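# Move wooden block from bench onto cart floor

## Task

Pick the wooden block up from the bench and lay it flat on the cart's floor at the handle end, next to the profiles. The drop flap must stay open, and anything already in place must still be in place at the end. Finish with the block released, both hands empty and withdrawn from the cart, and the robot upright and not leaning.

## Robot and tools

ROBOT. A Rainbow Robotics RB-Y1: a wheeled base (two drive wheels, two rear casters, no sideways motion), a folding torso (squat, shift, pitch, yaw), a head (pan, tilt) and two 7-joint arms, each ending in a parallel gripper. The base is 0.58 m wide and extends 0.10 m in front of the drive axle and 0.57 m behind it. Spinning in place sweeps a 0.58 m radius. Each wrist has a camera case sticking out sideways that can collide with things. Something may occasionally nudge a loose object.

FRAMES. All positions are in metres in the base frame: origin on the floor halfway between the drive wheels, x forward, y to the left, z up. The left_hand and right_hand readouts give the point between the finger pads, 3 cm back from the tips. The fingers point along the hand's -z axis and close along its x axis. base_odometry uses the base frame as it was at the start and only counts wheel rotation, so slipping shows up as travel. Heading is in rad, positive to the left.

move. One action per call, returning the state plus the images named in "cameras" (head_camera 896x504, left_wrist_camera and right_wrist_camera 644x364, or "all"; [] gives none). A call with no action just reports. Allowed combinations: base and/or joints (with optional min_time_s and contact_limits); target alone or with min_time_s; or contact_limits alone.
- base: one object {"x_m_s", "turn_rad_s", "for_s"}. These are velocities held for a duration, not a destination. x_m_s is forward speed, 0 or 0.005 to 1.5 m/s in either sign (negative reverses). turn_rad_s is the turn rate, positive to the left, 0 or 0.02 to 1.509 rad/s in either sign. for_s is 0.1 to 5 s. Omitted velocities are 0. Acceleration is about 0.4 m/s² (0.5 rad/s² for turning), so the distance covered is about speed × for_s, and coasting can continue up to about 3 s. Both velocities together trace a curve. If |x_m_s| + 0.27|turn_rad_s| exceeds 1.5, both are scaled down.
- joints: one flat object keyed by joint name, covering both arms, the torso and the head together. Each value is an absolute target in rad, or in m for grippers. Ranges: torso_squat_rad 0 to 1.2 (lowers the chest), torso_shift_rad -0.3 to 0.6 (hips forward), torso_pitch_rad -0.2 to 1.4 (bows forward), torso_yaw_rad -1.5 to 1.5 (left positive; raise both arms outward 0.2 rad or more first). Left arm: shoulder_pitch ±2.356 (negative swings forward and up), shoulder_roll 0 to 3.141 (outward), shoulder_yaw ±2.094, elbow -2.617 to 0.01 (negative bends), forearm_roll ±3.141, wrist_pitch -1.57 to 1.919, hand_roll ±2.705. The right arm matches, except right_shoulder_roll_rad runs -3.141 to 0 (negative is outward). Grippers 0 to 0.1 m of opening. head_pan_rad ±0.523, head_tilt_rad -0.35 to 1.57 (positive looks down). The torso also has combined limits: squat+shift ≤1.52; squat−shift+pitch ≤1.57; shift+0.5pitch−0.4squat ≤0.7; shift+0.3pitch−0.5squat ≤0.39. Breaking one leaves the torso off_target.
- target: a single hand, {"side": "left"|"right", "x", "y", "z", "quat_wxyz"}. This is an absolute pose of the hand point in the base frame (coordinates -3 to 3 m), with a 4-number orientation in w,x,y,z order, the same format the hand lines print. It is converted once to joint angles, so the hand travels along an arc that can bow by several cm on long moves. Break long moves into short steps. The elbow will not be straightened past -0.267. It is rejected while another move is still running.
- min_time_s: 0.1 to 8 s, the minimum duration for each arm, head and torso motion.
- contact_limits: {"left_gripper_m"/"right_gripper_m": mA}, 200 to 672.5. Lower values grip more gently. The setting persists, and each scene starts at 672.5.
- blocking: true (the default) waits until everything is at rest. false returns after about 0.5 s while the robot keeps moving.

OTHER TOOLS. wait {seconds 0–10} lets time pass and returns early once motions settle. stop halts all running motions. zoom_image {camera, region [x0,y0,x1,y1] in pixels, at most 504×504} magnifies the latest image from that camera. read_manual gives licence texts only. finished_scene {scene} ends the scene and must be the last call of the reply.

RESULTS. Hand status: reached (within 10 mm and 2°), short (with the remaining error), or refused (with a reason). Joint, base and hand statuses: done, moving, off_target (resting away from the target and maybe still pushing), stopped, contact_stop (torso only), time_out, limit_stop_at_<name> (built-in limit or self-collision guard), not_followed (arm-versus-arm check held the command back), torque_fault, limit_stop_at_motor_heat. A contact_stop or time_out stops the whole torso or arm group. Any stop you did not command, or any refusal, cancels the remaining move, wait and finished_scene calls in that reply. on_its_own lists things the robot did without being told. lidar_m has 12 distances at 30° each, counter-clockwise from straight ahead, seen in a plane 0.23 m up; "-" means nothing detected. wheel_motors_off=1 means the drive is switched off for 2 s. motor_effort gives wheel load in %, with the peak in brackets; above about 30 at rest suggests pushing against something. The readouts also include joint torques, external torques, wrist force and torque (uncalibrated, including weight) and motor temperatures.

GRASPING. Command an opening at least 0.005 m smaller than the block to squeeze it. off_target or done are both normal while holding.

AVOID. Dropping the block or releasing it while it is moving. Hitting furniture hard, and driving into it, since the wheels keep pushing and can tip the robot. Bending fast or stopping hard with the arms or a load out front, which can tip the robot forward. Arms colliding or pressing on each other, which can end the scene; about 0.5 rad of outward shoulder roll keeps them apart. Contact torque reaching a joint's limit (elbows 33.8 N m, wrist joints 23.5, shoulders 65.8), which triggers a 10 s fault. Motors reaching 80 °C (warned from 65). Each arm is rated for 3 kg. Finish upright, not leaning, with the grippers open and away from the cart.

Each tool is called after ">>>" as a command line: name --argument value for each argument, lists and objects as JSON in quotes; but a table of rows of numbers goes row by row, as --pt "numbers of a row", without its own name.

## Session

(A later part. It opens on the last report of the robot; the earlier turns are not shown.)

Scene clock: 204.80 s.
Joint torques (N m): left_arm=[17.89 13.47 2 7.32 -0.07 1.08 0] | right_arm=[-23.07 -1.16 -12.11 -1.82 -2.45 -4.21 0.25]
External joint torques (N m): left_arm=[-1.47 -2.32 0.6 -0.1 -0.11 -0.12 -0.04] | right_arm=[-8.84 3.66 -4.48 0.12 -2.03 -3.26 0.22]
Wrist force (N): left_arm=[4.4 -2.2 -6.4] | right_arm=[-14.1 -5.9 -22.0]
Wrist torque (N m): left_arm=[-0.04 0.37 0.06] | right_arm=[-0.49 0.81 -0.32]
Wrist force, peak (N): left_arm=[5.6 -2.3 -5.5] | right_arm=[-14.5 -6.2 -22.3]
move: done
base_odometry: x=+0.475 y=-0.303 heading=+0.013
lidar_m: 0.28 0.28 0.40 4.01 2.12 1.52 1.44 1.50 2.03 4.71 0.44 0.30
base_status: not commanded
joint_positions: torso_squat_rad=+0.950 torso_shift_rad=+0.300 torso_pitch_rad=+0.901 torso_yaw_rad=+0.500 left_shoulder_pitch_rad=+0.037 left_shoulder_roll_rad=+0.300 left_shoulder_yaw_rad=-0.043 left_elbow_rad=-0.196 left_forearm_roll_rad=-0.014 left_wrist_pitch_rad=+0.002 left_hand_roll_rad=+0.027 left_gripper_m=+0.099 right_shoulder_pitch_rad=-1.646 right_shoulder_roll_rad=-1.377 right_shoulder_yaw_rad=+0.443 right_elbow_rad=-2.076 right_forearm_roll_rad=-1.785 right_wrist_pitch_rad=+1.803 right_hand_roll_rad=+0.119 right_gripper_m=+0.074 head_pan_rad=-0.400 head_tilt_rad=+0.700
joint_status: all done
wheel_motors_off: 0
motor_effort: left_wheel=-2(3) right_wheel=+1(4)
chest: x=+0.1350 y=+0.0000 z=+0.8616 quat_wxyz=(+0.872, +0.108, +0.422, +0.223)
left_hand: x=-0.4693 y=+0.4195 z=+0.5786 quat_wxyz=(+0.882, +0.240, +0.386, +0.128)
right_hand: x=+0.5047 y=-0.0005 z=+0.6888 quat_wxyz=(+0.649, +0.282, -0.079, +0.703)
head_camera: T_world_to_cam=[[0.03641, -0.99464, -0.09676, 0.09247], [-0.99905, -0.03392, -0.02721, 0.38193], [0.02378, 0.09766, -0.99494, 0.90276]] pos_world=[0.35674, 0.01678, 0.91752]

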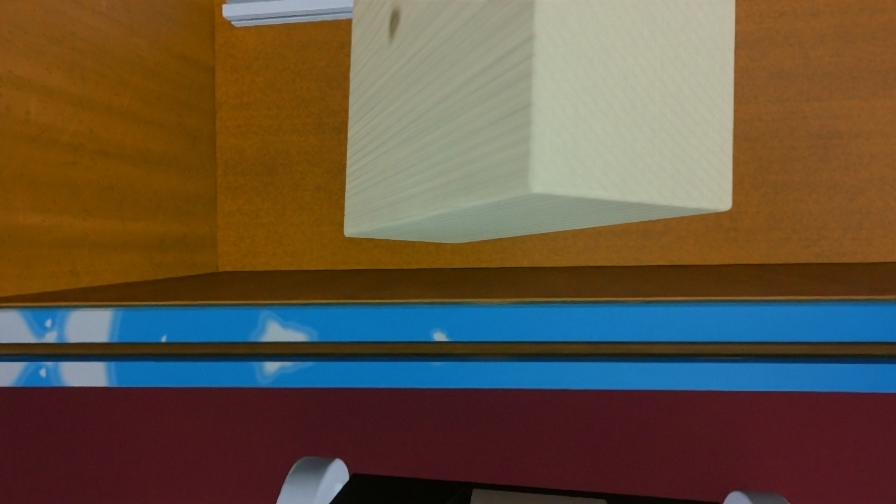

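>>> move --base '{"x_m_s":0.1,"for_s":0.35}' --cameras '[]'

>>> move --target '{"side":"right","x":0.452,"y":0.0,"z":0.53,"quat_wxyz":[0.648,0.282,-0.080,0.703]}' --min_time_s 2 --cameras '["head_camera"]'

Scene clock: 212.20 s.
Joint torques (N m): left_arm=[17.94 13.28 2.27 7.47 0.03 0.85 -0.04] | right_arm=[-22.52 -1.4 -12.26 -2.24 -2.7 -4.19 0.23]
External joint torques (N m): left_arm=[-1.43 -2.52 0.86 0.04 -0.01 -0.35 -0.08] | right_arm=[-8.28 3.41 -4.63 -0.29 -2.28 -3.25 0.2]
Wrist force (N): left_arm=[5.1 -2.2 -4.5] | right_arm=[-14.2 -6.6 -22.1]
Wrist torque (N m): left_arm=[-0.05 0.43 0.04] | right_arm=[-0.44 0.85 -0.32]
Wrist force, peak (N): left_arm=[5.4 -2.7 -5.9] | right_arm=[-14.4 -6.0 -23.0]
move: done
base_odometry: x=+0.512 y=-0.303 heading=+0.013
lidar_m: 0.25 0.25 0.34 1.66 2.17 1.57 1.48 1.55 2.10 4.55 0.39 0.27
base_status: done (sent for 0.37 of 0.37 s)
joint_positions: torso_squat_rad=+0.950 torso_shift_rad=+0.300 torso_pitch_rad=+0.901 torso_yaw_rad=+0.500 left_shoulder_pitch_rad=+0.037 left_shoulder_roll_rad=+0.300 left_shoulder_yaw_rad=-0.043 left_elbow_rad=-0.196 left_forearm_roll_rad=-0.014 left_wrist_pitch_rad=+0.002 left_hand_roll_rad=+0.027 left_gripper_m=+0.099 right_shoulder_pitch_rad=-1.646 right_shoulder_roll_rad=-1.377 right_shoulder_yaw_rad=+0.443 right_elbow_rad=-2.075 right_forearm_roll_rad=-1.785 right_wrist_pitch_rad=+1.803 right_hand_roll_rad=+0.119 right_gripper_m=+0.074 head_pan_rad=-0.400 head_tilt_rad=+0.700
joint_status: not commanded
wheel_motors_off: 0
motor_effort: left_wheel=-1(23) right_wheel=-1(22)
chest: x=+0.1351 y=+0.0001 z=+0.8616 quat_wxyz=(+0.872, +0.108, +0.422, +0.223)
left_hand: x=-0.4693 y=+0.4195 z=+0.5787 quat_wxyz=(+0.882, +0.240, +0.386, +0.128)
right_hand: x=+0.5047 y=-0.0004 z=+0.6888 quat_wxyz=(+0.649, +0.282, -0.078, +0.703)

Scene clock: 214.53 s.
Joint torques (N m): left_arm=[18.39 13.6 2.2 7.36 0.03 1.05 0.06] | right_arm=[-15.31 -8.3 -11.57 -9.55 -3.28 -3.58 0.3]
External joint torques (N m): left_arm=[-0.97 -2.2 0.79 -0.06 -0.01 -0.15 0.02] | right_arm=[-5.07 0.49 -3.53 -5.02 -2.77 -2.75 0.27]
Wrist force (N): left_arm=[5.1 -1.7 -5.3] | right_arm=[-13.8 -6.1 -21.8]
Wrist torque (N m): left_arm=[-0.10 0.44 0.06] | right_arm=[-0.46 0.86 -0.33]
Wrist force, peak (N): left_arm=[5.1 -2.4 -6.2] | right_arm=[-14.4 -6.7 -22.9]
move: done
base_odometry: x=+0.512 y=-0.303 heading=+0.013
lidar_m: 0.25 0.25 0.35 1.65 2.17 1.56 1.48 1.56 2.08 4.56 0.38 0.26
base_status: not commanded
joint_positions: torso_squat_rad=+0.950 torso_shift_rad=+0.300 torso_pitch_rad=+0.901 torso_yaw_rad=+0.500 left_shoulder_pitch_rad=+0.037 left_shoulder_roll_rad=+0.300 left_shoulder_yaw_rad=-0.043 left_elbow_rad=-0.196 left_forearm_roll_rad=-0.014 left_wrist_pitch_rad=+0.002 left_hand_roll_rad=+0.027 left_gripper_m=+0.099 right_shoulder_pitch_rad=-1.058 right_shoulder_roll_rad=-1.536 right_shoulder_yaw_rad=+0.504 right_elbow_rad=-2.232 right_forearm_roll_rad=-1.472 right_wrist_pitch_rad=+1.316 right_hand_roll_rad=+0.298 right_gripper_m=+0.074 head_pan_rad=-0.400 head_tilt_rad=+0.700
joint_status: all done
wheel_motors_off: 0
motor_effort: left_wheel=-1(2) right_wheel=-2(3)
chest: x=+0.1351 y=+0.0001 z=+0.8616 quat_wxyz=(+0.872, +0.108, +0.422, +0.223)
left_hand: x=-0.4693 y=+0.4195 z=+0.5787 quat_wxyz=(+0.882, +0.240, +0.386, +0.128)
right_hand: x=+0.4519 y=-0.0009 z=+0.5293 quat_wxyz=(+0.649, +0.281, -0.078, +0.703)
right_hand_status: reached (checked arc that bows 17 mm and turns the hand up to 4 deg, planned for 2.0 s): 1 mm and 0.2 deg off.
head_camera: T_world_to_cam=[[0.03639, -0.99465, -0.09667, 0.09239], [-0.99906, -0.03392, -0.027, 0.38184], [0.02358, 0.09756, -0.99495, 0.90274]] pos_world=[0.35684, 0.01678, 0.91742]

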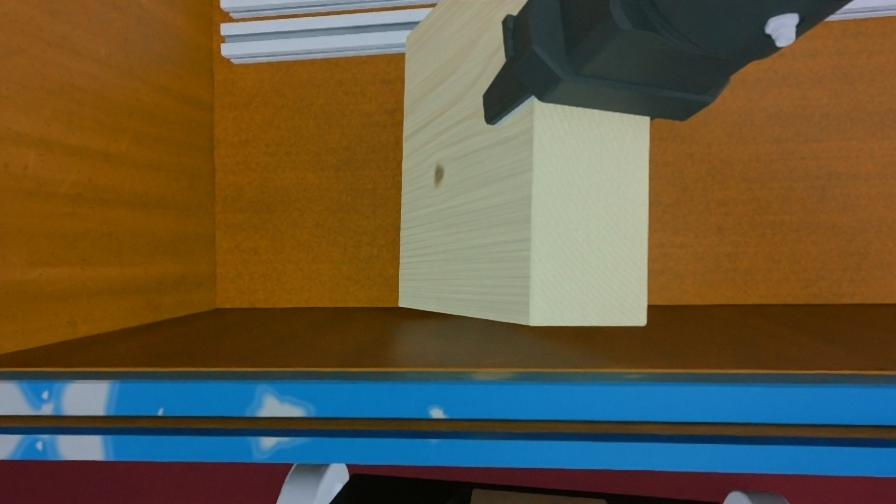

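>>> move --target '{"side":"right","x":0.445,"y":0.0,"z":0.505,"quat_wxyz":[0.648,0.282,-0.080,0.703]}' --min_time_s 1 --cameras '["head_camera"]'

>>> zoom_image --camera "head_camera" --region '[180, 0, 684, 400]'

Scene clock: 222.40 s.
Joint torques (N m): left_arm=[18.06 13.3 2.22 7.41 0.03 1.06 0.2] | right_arm=[-11.43 -2.93 -8.57 -10.8 -4.73 -2.67 0.26]
External joint torques (N m): left_arm=[-1.3 -2.49 0.81 -0.02 -0.01 -0.14 0.16] | right_arm=[-1.57 5.95 -0.69 -5.78 -4.22 -1.86 0.23]
Wrist force (N): left_arm=[4.9 -1.6 -5.3] | right_arm=[-12.6 -10.9 -18.4]
Wrist torque (N m): left_arm=[-0.09 0.44 0.04] | right_arm=[-1.31 0.75 -0.21]
Wrist force, peak (N): left_arm=[4.8 -2.9 -6.4] | right_arm=[-14.3 -5.9 -22.6]
move: done
base_odometry: x=+0.512 y=-0.303 heading=+0.013
lidar_m: 0.25 0.25 0.35 1.67 2.16 1.55 1.49 1.55 2.07 4.56 0.39 0.26
base_status: not commanded
joint_positions: torso_squat_rad=+0.950 torso_shift_rad=+0.300 torso_pitch_rad=+0.901 torso_yaw_rad=+0.500 left_shoulder_pitch_rad=+0.037 left_shoulder_roll_rad=+0.300 left_shoulder_yaw_rad=-0.043 left_elbow_rad=-0.196 left_forearm_roll_rad=-0.014 left_wrist_pitch_rad=+0.002 left_hand_roll_rad=+0.027 left_gripper_m=+0.099 right_shoulder_pitch_rad=-0.996 right_shoulder_roll_rad=-1.529 right_shoulder_yaw_rad=+0.533 right_elbow_rad=-2.212 right_forearm_roll_rad=-1.412 right_wrist_pitch_rad=+1.253 right_hand_roll_rad=+0.328 right_gripper_m=+0.074 head_pan_rad=-0.400 head_tilt_rad=+0.700
joint_status: all done
wheel_motors_off: 0
motor_effort: left_wheel=+0(1) right_wheel=+1(3)
chest: x=+0.1351 y=+0.0001 z=+0.8616 quat_wxyz=(+0.872, +0.108, +0.422, +0.223)
left_hand: x=-0.4693 y=+0.4195 z=+0.5786 quat_wxyz=(+0.882, +0.240, +0.386, +0.128)
right_hand: x=+0.4457 y=-0.0008 z=+0.5045 quat_wxyz=(+0.649, +0.281, -0.080, +0.703)
right_hand_status: reached (checked arc that bows 1 mm and turns the hand up to 0 deg, planned for 1.0 s): 1 mm and 0.2 deg off.
head_camera: T_world_to_cam=[[0.0364, -0.99465, -0.09666, 0.09238], [-0.99906, -0.03392, -0.0271, 0.38193], [0.02368, 0.09756, -0.99495, 0.9027]] pos_world=[0.35684, 0.01678, 0.91742]

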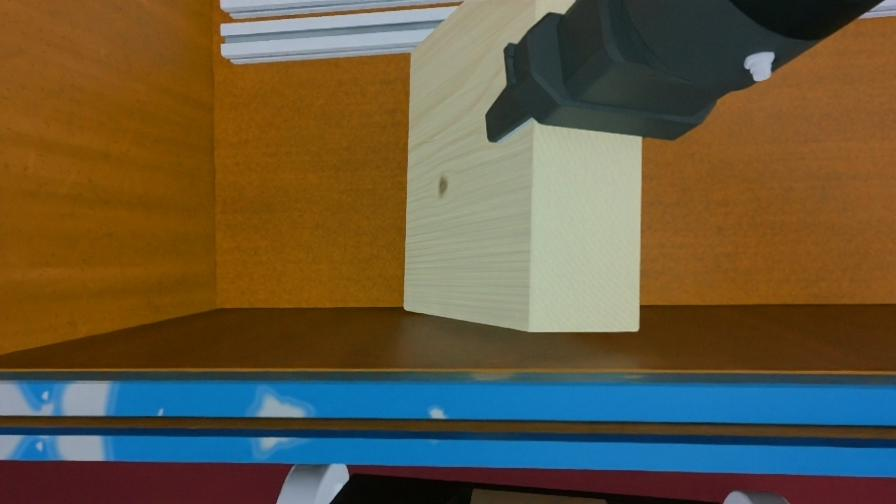

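Scaled by 1.000.

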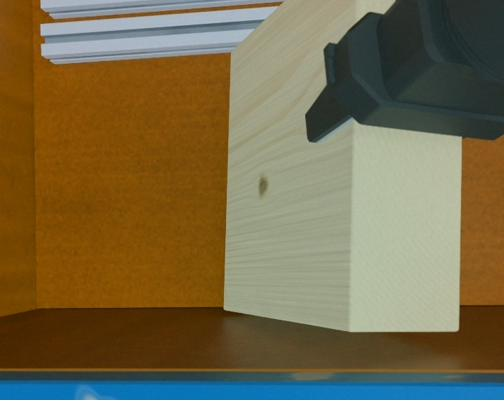

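>>> move --target '{"side":"right","x":0.454,"y":0.03,"z":0.46,"quat_wxyz":[0.590,0.391,-0.201,0.678]}' --min_time_s 2 --cameras '["head_camera"]'

>>> move --target '{"side":"right","x":0.455,"y":0.03,"z":0.40,"quat_wxyz":[0.513,0.487,-0.316,0.633]}' --min_time_s 2 --cameras '["head_camera"]'

Scene clock: 228.60 s.
Joint torques (N m): left_arm=[18 13.31 2.38 7.53 -0.02 0.97 0.08] | right_arm=[-14.49 -5.34 -14.22 -13.28 -4.83 -3.22 0.33]
External joint torques (N m): left_arm=[-1.36 -2.48 0.97 0.11 -0.06 -0.23 0.04] | right_arm=[-5.63 4.39 -6.64 -7.09 -4.03 -2.49 0.29]
Wrist force (N): left_arm=[4.7 -1.9 -5.1] | right_arm=[-20.8 -4.2 -16.8]
Wrist torque (N m): left_arm=[-0.12 0.39 0.05] | right_arm=[-0.38 1.30 -0.40]
Wrist force, peak (N): left_arm=[5.7 -2.2 -5.8] | right_arm=[-22.0 -33.3 -6.0]
move: done
base_odometry: x=+0.512 y=-0.303 heading=+0.013
lidar_m: 0.24 0.25 0.32 1.64 2.15 1.56 1.47 1.54 2.10 4.55 0.39 0.25
base_status: not commanded
joint_positions: torso_squat_rad=+0.950 torso_shift_rad=+0.300 torso_pitch_rad=+0.901 torso_yaw_rad=+0.500 left_shoulder_pitch_rad=+0.037 left_shoulder_roll_rad=+0.300 left_shoulder_yaw_rad=-0.043 left_elbow_rad=-0.196 left_forearm_roll_rad=-0.014 left_wrist_pitch_rad=+0.002 left_hand_roll_rad=+0.027 left_gripper_m=+0.099 right_shoulder_pitch_rad=-0.764 right_shoulder_roll_rad=-1.480 right_shoulder_yaw_rad=+0.504 right_elbow_rad=-1.974 right_forearm_roll_rad=-1.618 right_wrist_pitch_rad=+0.834 right_hand_roll_rad=+0.867 right_gripper_m=+0.074 head_pan_rad=-0.400 head_tilt_rad=+0.700
joint_status: all done
wheel_motors_off: 0
motor_effort: left_wheel=-3(8) right_wheel=-1(3)
chest: x=+0.1350 y=+0.0001 z=+0.8616 quat_wxyz=(+0.872, +0.108, +0.422, +0.223)
left_hand: x=-0.4693 y=+0.4195 z=+0.5786 quat_wxyz=(+0.882, +0.240, +0.386, +0.128)
right_hand: x=+0.4544 y=+0.0289 z=+0.4592 quat_wxyz=(+0.595, +0.384, -0.201, +0.677)
right_hand_status: reached (checked arc that bows 9 mm and turns the hand up to 20 deg, planned for 2.0 s): 1 mm and 1.0 deg off.
head_camera: T_world_to_cam=[[0.03631, -0.99465, -0.09666, 0.09241], [-0.99906, -0.03382, -0.02719, 0.38192], [0.02378, 0.09756, -0.99495, 0.90267]] pos_world=[0.35674, 0.01678, 0.91742]

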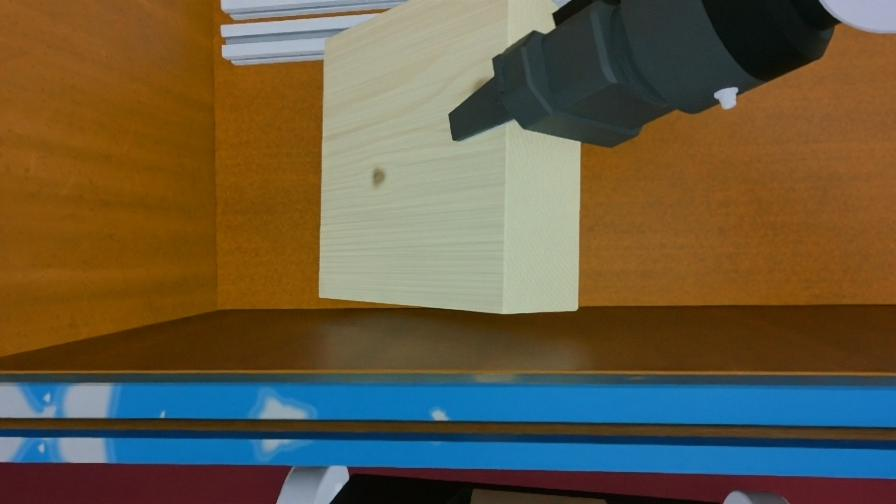

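Scene clock: 231.10 s.
Joint torques (N m): left_arm=[17.97 13.32 2.41 7.36 0.01 1 -0.02] | right_arm=[-14.46 -5.06 -12.4 -13.51 -6.59 1.59 -0.15]
External joint torques (N m): left_arm=[-1.39 -2.46 1.01 -0.06 -0.04 -0.2 -0.06] | right_arm=[-7 3.76 -6.79 -7.05 -5.26 1.05 -0.2]
Wrist force (N): left_arm=[5.2 -1.7 -5.3] | right_arm=[-25.1 0.6 -9.8]
Wrist torque (N m): left_arm=[-0.11 0.44 0.05] | right_arm=[0.10 1.43 -0.20]
Wrist force, peak (N): left_arm=[5.3 -2.4 -6.0] | right_arm=[-25.1 -20.9 -6.0]
move: done
base_odometry: x=+0.512 y=-0.303 heading=+0.013
lidar_m: 0.17 0.17 0.22 1.65 2.16 1.55 1.48 1.56 2.09 4.55 0.31 0.19
base_status: not commanded
joint_positions: torso_squat_rad=+0.950 torso_shift_rad=+0.300 torso_pitch_rad=+0.901 torso_yaw_rad=+0.500 left_shoulder_pitch_rad=+0.037 left_shoulder_roll_rad=+0.300 left_shoulder_yaw_rad=-0.043 left_elbow_rad=-0.196 left_forearm_roll_rad=-0.014 left_wrist_pitch_rad=+0.002 left_hand_roll_rad=+0.027 left_gripper_m=+0.099 right_shoulder_pitch_rad=-0.657 right_shoulder_roll_rad=-1.198 right_shoulder_yaw_rad=+0.405 right_elbow_rad=-1.456 right_forearm_roll_rad=-2.126 right_wrist_pitch_rad=+0.953 right_hand_roll_rad=+1.791 right_gripper_m=+0.074 head_pan_rad=-0.400 head_tilt_rad=+0.700
joint_status: all done
wheel_motors_off: 0
motor_effort: left_wheel=+4(6) right_wheel=+0(73)
chest: x=+0.1349 y=+0.0001 z=+0.8617 quat_wxyz=(+0.872, +0.108, +0.422, +0.223)
left_hand: x=-0.4694 y=+0.4195 z=+0.5785 quat_wxyz=(+0.882, +0.240, +0.386, +0.128)
right_hand: x=+0.4540 y=+0.0290 z=+0.3985 quat_wxyz=(+0.514, +0.486, -0.314, +0.633)
right_hand_status: reached (checked arc that bows 11 mm and turns the hand up to 21 deg, planned for 2.0 s): 2 mm and 0.3 deg off.
head_camera: T_world_to_cam=[[0.03641, -0.99466, -0.09656, 0.09239], [-0.99905, -0.03392, -0.0273, 0.38192], [0.02388, 0.09746, -0.99495, 0.90273]] pos_world=[0.35664, 0.01688, 0.91752]

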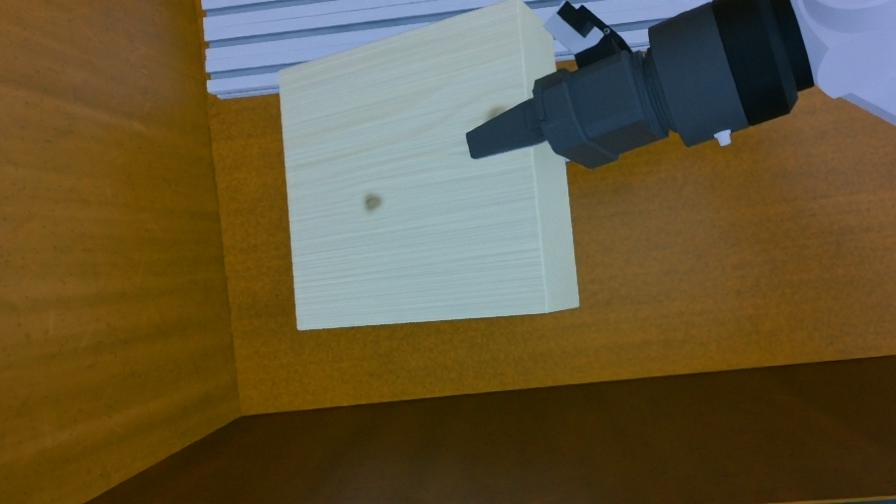

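>>> move --target '{"side":"right","x":0.45,"y":0.03,"z":0.425,"quat_wxyz":[0.513,0.487,-0.316,0.633]}' --cameras '[]'

>>> move --base '{"x_m_s":-0.1,"for_s":0.6}' --cameras '["head_camera"]'

Scene clock: 235.53 s.
Joint torques (N m): left_arm=[17.9 13.07 2.36 7.31 0.06 1.03 0.04] | right_arm=[-12.89 -6.03 -10.56 -15.59 -6.6 2.42 0.03]
External joint torques (N m): left_arm=[-1.46 -2.72 0.96 -0.11 0.02 -0.17 0] | right_arm=[-5.75 3.16 -4.53 -8.98 -5.31 2.03 -0.01]
Wrist force (N): left_arm=[4.5 -1.5 -5.7] | right_arm=[-26.3 -2.7 -9.0]
Wrist torque (N m): left_arm=[-0.16 0.38 0.05] | right_arm=[-0.47 1.64 -0.06]
Wrist force, peak (N): left_arm=[5.1 -1.8 -6.5] | right_arm=[-33.4 -3.6 -8.3]
move: done
base_odometry: x=+0.512 y=-0.303 heading=+0.013
lidar_m: 0.17 0.17 0.20 1.66 2.17 1.55 1.49 1.56 2.09 4.56 0.30 0.19
base_status: not commanded
joint_positions: torso_squat_rad=+0.950 torso_shift_rad=+0.300 torso_pitch_rad=+0.901 torso_yaw_rad=+0.500 left_shoulder_pitch_rad=+0.037 left_shoulder_roll_rad=+0.300 left_shoulder_yaw_rad=-0.043 left_elbow_rad=-0.196 left_forearm_roll_rad=-0.014 left_wrist_pitch_rad=+0.002 left_hand_roll_rad=+0.027 left_gripper_m=+0.099 right_shoulder_pitch_rad=-0.605 right_shoulder_roll_rad=-1.264 right_shoulder_yaw_rad=+0.381 right_elbow_rad=-1.595 right_forearm_roll_rad=-2.129 right_wrist_pitch_rad=+0.896 right_hand_roll_rad=+1.713 right_gripper_m=+0.074 head_pan_rad=-0.400 head_tilt_rad=+0.700
joint_status: all done
wheel_motors_off: 0
motor_effort: left_wheel=+2(5) right_wheel=-1(2)
chest: x=+0.1350 y=+0.0001 z=+0.8616 quat_wxyz=(+0.872, +0.108, +0.422, +0.223)
left_hand: x=-0.4693 y=+0.4195 z=+0.5785 quat_wxyz=(+0.882, +0.240, +0.386, +0.128)
right_hand: x=+0.4496 y=+0.0291 z=+0.4234 quat_wxyz=(+0.514, +0.486, -0.314, +0.633)
right_hand_status: reached (checked arc that bows 3 mm and turns the hand up to 1 deg, planned for 0.4 s): 2 mm and 0.2 deg off.

Scene clock: 236.87 s.
Joint torques (N m): left_arm=[17.67 13.61 2.28 7.35 -0.01 1.06 0.08] | right_arm=[20.94 40 -6.22 -14.28 -6.88 1.03 -0.02]
External joint torques (N m): left_arm=[-1.69 -2.13 0.88 -0.08 -0.05 -0.14 0.04] | right_arm=[28.25 49.46 -0.04 -7.75 -5.58 0.64 -0.07]
Wrist force (N): left_arm=[5.3 -2.5 -5.4] | right_arm=[-26.3 0.3 -9.6]
Wrist torque (N m): left_arm=[-0.04 0.43 0.04] | right_arm=[0.05 1.58 -0.11]
Wrist force, peak (N): left_arm=[4.9 -1.5 -6.8] | right_arm=[-28.1 11.9 -10.8]
move: done
base_odometry: x=+0.453 y=-0.304 heading=+0.019
lidar_m: 0.16 0.16 0.21 4.26 2.07 1.49 1.42 1.50 2.03 4.67 0.34 0.20
base_status: done (sent for 0.6 of 0.6 s)
joint_positions: torso_squat_rad=+0.950 torso_shift_rad=+0.301 torso_pitch_rad=+0.899 torso_yaw_rad=+0.501 left_shoulder_pitch_rad=+0.037 left_shoulder_roll_rad=+0.300 left_shoulder_yaw_rad=-0.043 left_elbow_rad=-0.196 left_forearm_roll_rad=-0.014 left_wrist_pitch_rad=+0.002 left_hand_roll_rad=+0.027 left_gripper_m=+0.099 right_shoulder_pitch_rad=-0.613 right_shoulder_roll_rad=-1.276 right_shoulder_yaw_rad=+0.380 right_elbow_rad=-1.596 right_forearm_roll_rad=-2.129 right_wrist_pitch_rad=+0.897 right_hand_roll_rad=+1.713 right_gripper_m=+0.074 head_pan_rad=-0.400 head_tilt_rad=+0.700
joint_status: not commanded
wheel_motors_off: 0
on_its_own: right_wheel is at rest, and its effort (-100) is outside its rest range (-51 to +51); the wheels pushed hard for 1.0 s: something may have held the robot back, and base_odometry may count slip
motor_effort: left_wheel=+42(74) right_wheel=-100(100)
chest: x=+0.1348 y=+0.0014 z=+0.8621 quat_wxyz=(+0.872, +0.106, +0.422, +0.224)
left_hand: x=-0.4704 y=+0.4184 z=+0.5774 quat_wxyz=(+0.882, +0.238, +0.385, +0.129)
right_hand: x=+0.4557 y=+0.0288 z=+0.4261 quat_wxyz=(+0.512, +0.480, -0.316, +0.639)
head_camera: T_world_to_cam=[[0.03951, -0.99469, -0.09497, 0.09189], [-0.99891, -0.03695, -0.02859, 0.383], [0.02493, 0.096, -0.99507, 0.903]] pos_world=[0.35644, 0.01887, 0.91822]

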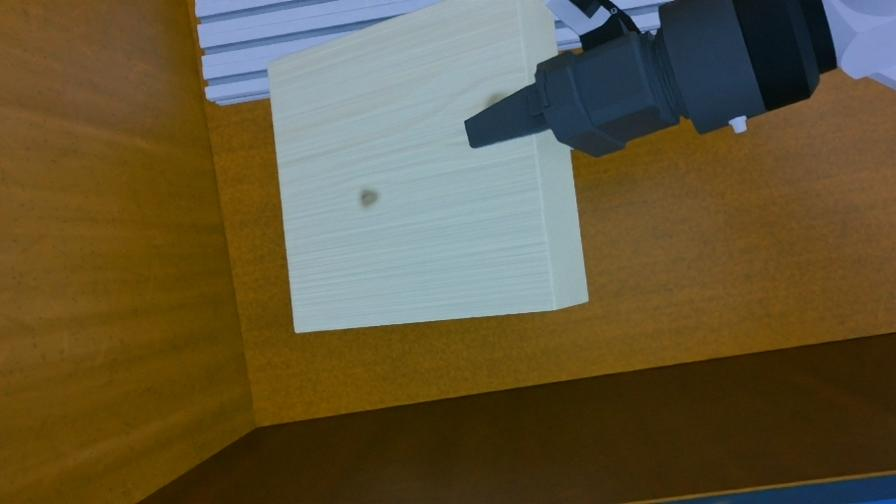

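>>> move --base '{"x_m_s":0.1,"for_s":0.6}' --cameras '["head_camera"]'

Scene clock: 238.00 s.
Joint torques (N m): left_arm=[17.81 13.56 2.3 7.13 -0.09 1.08 0.1] | right_arm=[-10.04 -0.45 -9.14 -15.53 -6.8 2.24 0.09]
External joint torques (N m): left_arm=[-1.56 -2.22 0.89 -0.29 -0.13 -0.12 0.06] | right_arm=[-2.88 8.78 -3.1 -8.93 -5.5 1.84 0.04]
Wrist force (N): left_arm=[4.1 -1.9 -5.1] | right_arm=[-26.6 -2.2 -8.8]
Wrist torque (N m): left_arm=[-0.13 0.31 0.02] | right_arm=[-0.24 1.69 -0.06]
Wrist force, peak (N): left_arm=[6.5 -0.7 -6.1] | right_arm=[-30.0 -0.5 -8.1]
move: time_out
base_odometry: x=+0.460 y=-0.303 heading=+0.034
lidar_m: 0.17 0.17 0.21 4.45 2.04 1.49 1.43 1.51 2.06 4.36 0.33 0.20
base_status: time_out (sent for 0 of 0.6 s)
joint_positions: torso_squat_rad=+0.950 torso_shift_rad=+0.300 torso_pitch_rad=+0.901 torso_yaw_rad=+0.500 left_shoulder_pitch_rad=+0.037 left_shoulder_roll_rad=+0.300 left_shoulder_yaw_rad=-0.043 left_elbow_rad=-0.196 left_forearm_roll_rad=-0.014 left_wrist_pitch_rad=+0.002 left_hand_roll_rad=+0.027 left_gripper_m=+0.099 right_shoulder_pitch_rad=-0.605 right_shoulder_roll_rad=-1.265 right_shoulder_yaw_rad=+0.381 right_elbow_rad=-1.595 right_forearm_roll_rad=-2.129 right_wrist_pitch_rad=+0.896 right_hand_roll_rad=+1.713 right_gripper_m=+0.074 head_pan_rad=-0.400 head_tilt_rad=+0.700
joint_status: not commanded
wheel_motors_off: 1
motor_effort: left_wheel=+0(1) right_wheel=+0(2)
chest: x=+0.1350 y=+0.0003 z=+0.8617 quat_wxyz=(+0.872, +0.107, +0.422, +0.223)
left_hand: x=-0.4694 y=+0.4193 z=+0.5784 quat_wxyz=(+0.882, +0.239, +0.386, +0.128)
right_hand: x=+0.4504 y=+0.0289 z=+0.4237 quat_wxyz=(+0.514, +0.486, -0.315, +0.634)
head_camera: T_world_to_cam=[[0.03672, -0.99466, -0.09644, 0.09237], [-0.99904, -0.03423, -0.02733, 0.38205], [0.02388, 0.09735, -0.99496, 0.90272]] pos_world=[0.35674, 0.01708, 0.91752]

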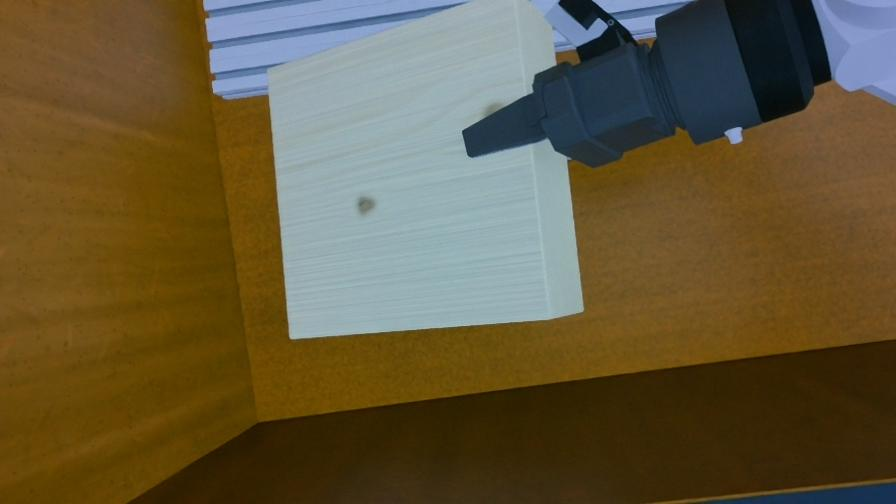

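>>> move --joints '{"torso_squat_rad":0.83}' --min_time_s 1 --cameras '["head_camera"]'

>>> move --target '{"side":"right","x":0.40,"y":0.02,"z":0.42,"quat_wxyz":[0.513,0.487,-0.316,0.633]}' --min_time_s 1.5 --cameras '["head_camera"]'

Scene clock: 242.13 s.
Joint torques (N m): left_arm=[17.8 13.42 2.16 7.21 -0.11 1.08 0.06] | right_arm=[-12.77 -4.5 -8.87 -15.54 -6.59 2.2 0.11]
External joint torques (N m): left_arm=[-1.56 -2.37 0.75 -0.21 -0.15 -0.12 0.02] | right_arm=[-5.63 4.71 -2.84 -8.93 -5.29 1.78 0.06]
Wrist force (N): left_arm=[5.1 -1.5 -5.4] | right_arm=[-26.0 -2.5 -8.6]
Wrist torque (N m): left_arm=[-0.13 0.44 0.03] | right_arm=[-0.32 1.65 -0.04]
Wrist force, peak (N): left_arm=[5.7 -2.8 -6.0] | right_arm=[-27.8 -2.2 -8.8]
move: done
base_odometry: x=+0.460 y=-0.303 heading=+0.034
lidar_m: 0.17 0.17 0.21 4.44 2.05 1.48 1.43 1.51 2.07 4.37 0.32 0.19
base_status: not commanded
joint_positions: torso_squat_rad=+0.830 torso_shift_rad=+0.300 torso_pitch_rad=+0.901 torso_yaw_rad=+0.500 left_shoulder_pitch_rad=+0.037 left_shoulder_roll_rad=+0.300 left_shoulder_yaw_rad=-0.043 left_elbow_rad=-0.196 left_forearm_roll_rad=-0.014 left_wrist_pitch_rad=+0.002 left_hand_roll_rad=+0.027 left_gripper_m=+0.099 right_shoulder_pitch_rad=-0.605 right_shoulder_roll_rad=-1.265 right_shoulder_yaw_rad=+0.381 right_elbow_rad=-1.595 right_forearm_roll_rad=-2.129 right_wrist_pitch_rad=+0.896 right_hand_roll_rad=+1.713 right_gripper_m=+0.074 head_pan_rad=-0.400 head_tilt_rad=+0.700
joint_status: all done
wheel_motors_off: 0 (was 1 since the last result)
motor_effort: left_wheel=-1(3) right_wheel=+4(6)
chest: x=+0.1543 y=+0.0002 z=+0.9239 quat_wxyz=(+0.872, +0.108, +0.422, +0.223)
left_hand: x=-0.4501 y=+0.4194 z=+0.6409 quat_wxyz=(+0.882, +0.240, +0.386, +0.128)
right_hand: x=+0.4691 y=+0.0290 z=+0.4857 quat_wxyz=(+0.514, +0.486, -0.314, +0.633)
head_camera: T_world_to_cam=[[0.03649, -0.99466, -0.09656, 0.09767], [-0.99905, -0.03402, -0.02711, 0.40282], [0.02368, 0.09746, -0.99496, 0.96423]] pos_world=[0.37604, 0.01688, 0.97972]

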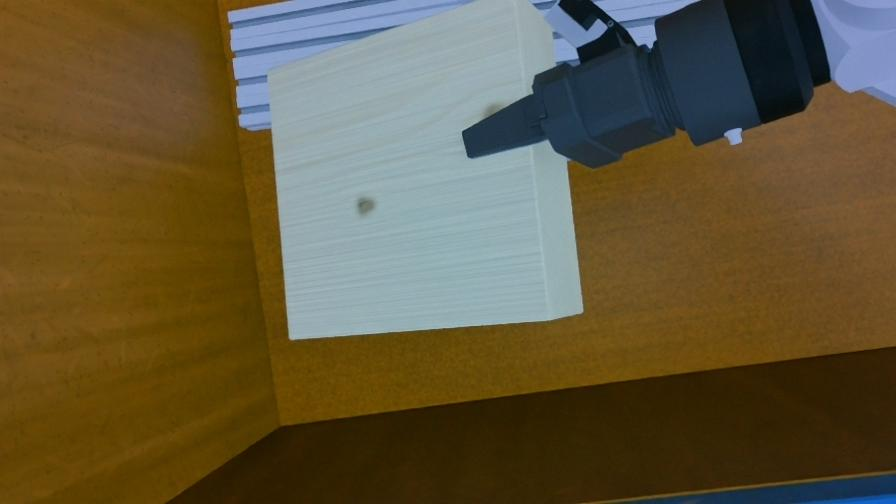

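Scene clock: 243.97 s.
Joint torques (N m): left_arm=[18.05 13.57 2.41 7.23 -0.01 0.95 -0.03] | right_arm=[-8.04 -1.29 -4.96 -15.37 -6.12 4.28 0.23]
External joint torques (N m): left_arm=[-1.32 -2.22 1.01 -0.19 -0.06 -0.26 -0.07] | right_arm=[-4.05 5.75 -1.02 -8.81 -4.96 3.39 0.18]
Wrist force (N): left_arm=[5.2 -1.8 -6.2] | right_arm=[-26.8 -2.2 -8.7]
Wrist torque (N m): left_arm=[-0.12 0.45 0.10] | right_arm=[-0.38 1.67 -0.19]
Wrist force, peak (N): left_arm=[5.8 -1.2 -6.1] | right_arm=[-27.3 -1.3 -8.9]
move: done
base_odometry: x=+0.460 y=-0.303 heading=+0.034
lidar_m: 0.16 0.16 0.21 4.46 2.04 1.50 1.43 1.51 2.05 4.37 0.32 0.19
base_status: not commanded
joint_positions: torso_squat_rad=+0.830 torso_shift_rad=+0.300 torso_pitch_rad=+0.901 torso_yaw_rad=+0.500 left_shoulder_pitch_rad=+0.037 left_shoulder_roll_rad=+0.300 left_shoulder_yaw_rad=-0.043 left_elbow_rad=-0.196 left_forearm_roll_rad=-0.014 left_wrist_pitch_rad=+0.002 left_hand_roll_rad=+0.027 left_gripper_m=+0.099 right_shoulder_pitch_rad=-0.475 right_shoulder_roll_rad=-1.125 right_shoulder_yaw_rad=+0.411 right_elbow_rad=-1.468 right_forearm_roll_rad=-2.137 right_wrist_pitch_rad=+0.864 right_hand_roll_rad=+1.973 right_gripper_m=+0.074 head_pan_rad=-0.400 head_tilt_rad=+0.700
joint_status: all done
wheel_motors_off: 0
motor_effort: left_wheel=-2(3) right_wheel=+5(7)
chest: x=+0.1543 y=+0.0002 z=+0.9239 quat_wxyz=(+0.872, +0.108, +0.422, +0.223)
left_hand: x=-0.4501 y=+0.4194 z=+0.6409 quat_wxyz=(+0.882, +0.240, +0.386, +0.128)
right_hand: x=+0.3999 y=+0.0187 z=+0.4188 quat_wxyz=(+0.514, +0.485, -0.315, +0.633)
right_hand_status: reached (checked arc that bows 3 mm and turns the hand up to 1 deg, planned for 1.5 s): 2 mm and 0.3 deg off.
head_camera: T_world_to_cam=[[0.03649, -0.99466, -0.09656, 0.09767], [-0.99905, -0.03402, -0.02711, 0.40282], [0.02368, 0.09746, -0.99496, 0.96423]] pos_world=[0.37604, 0.01688, 0.97972]

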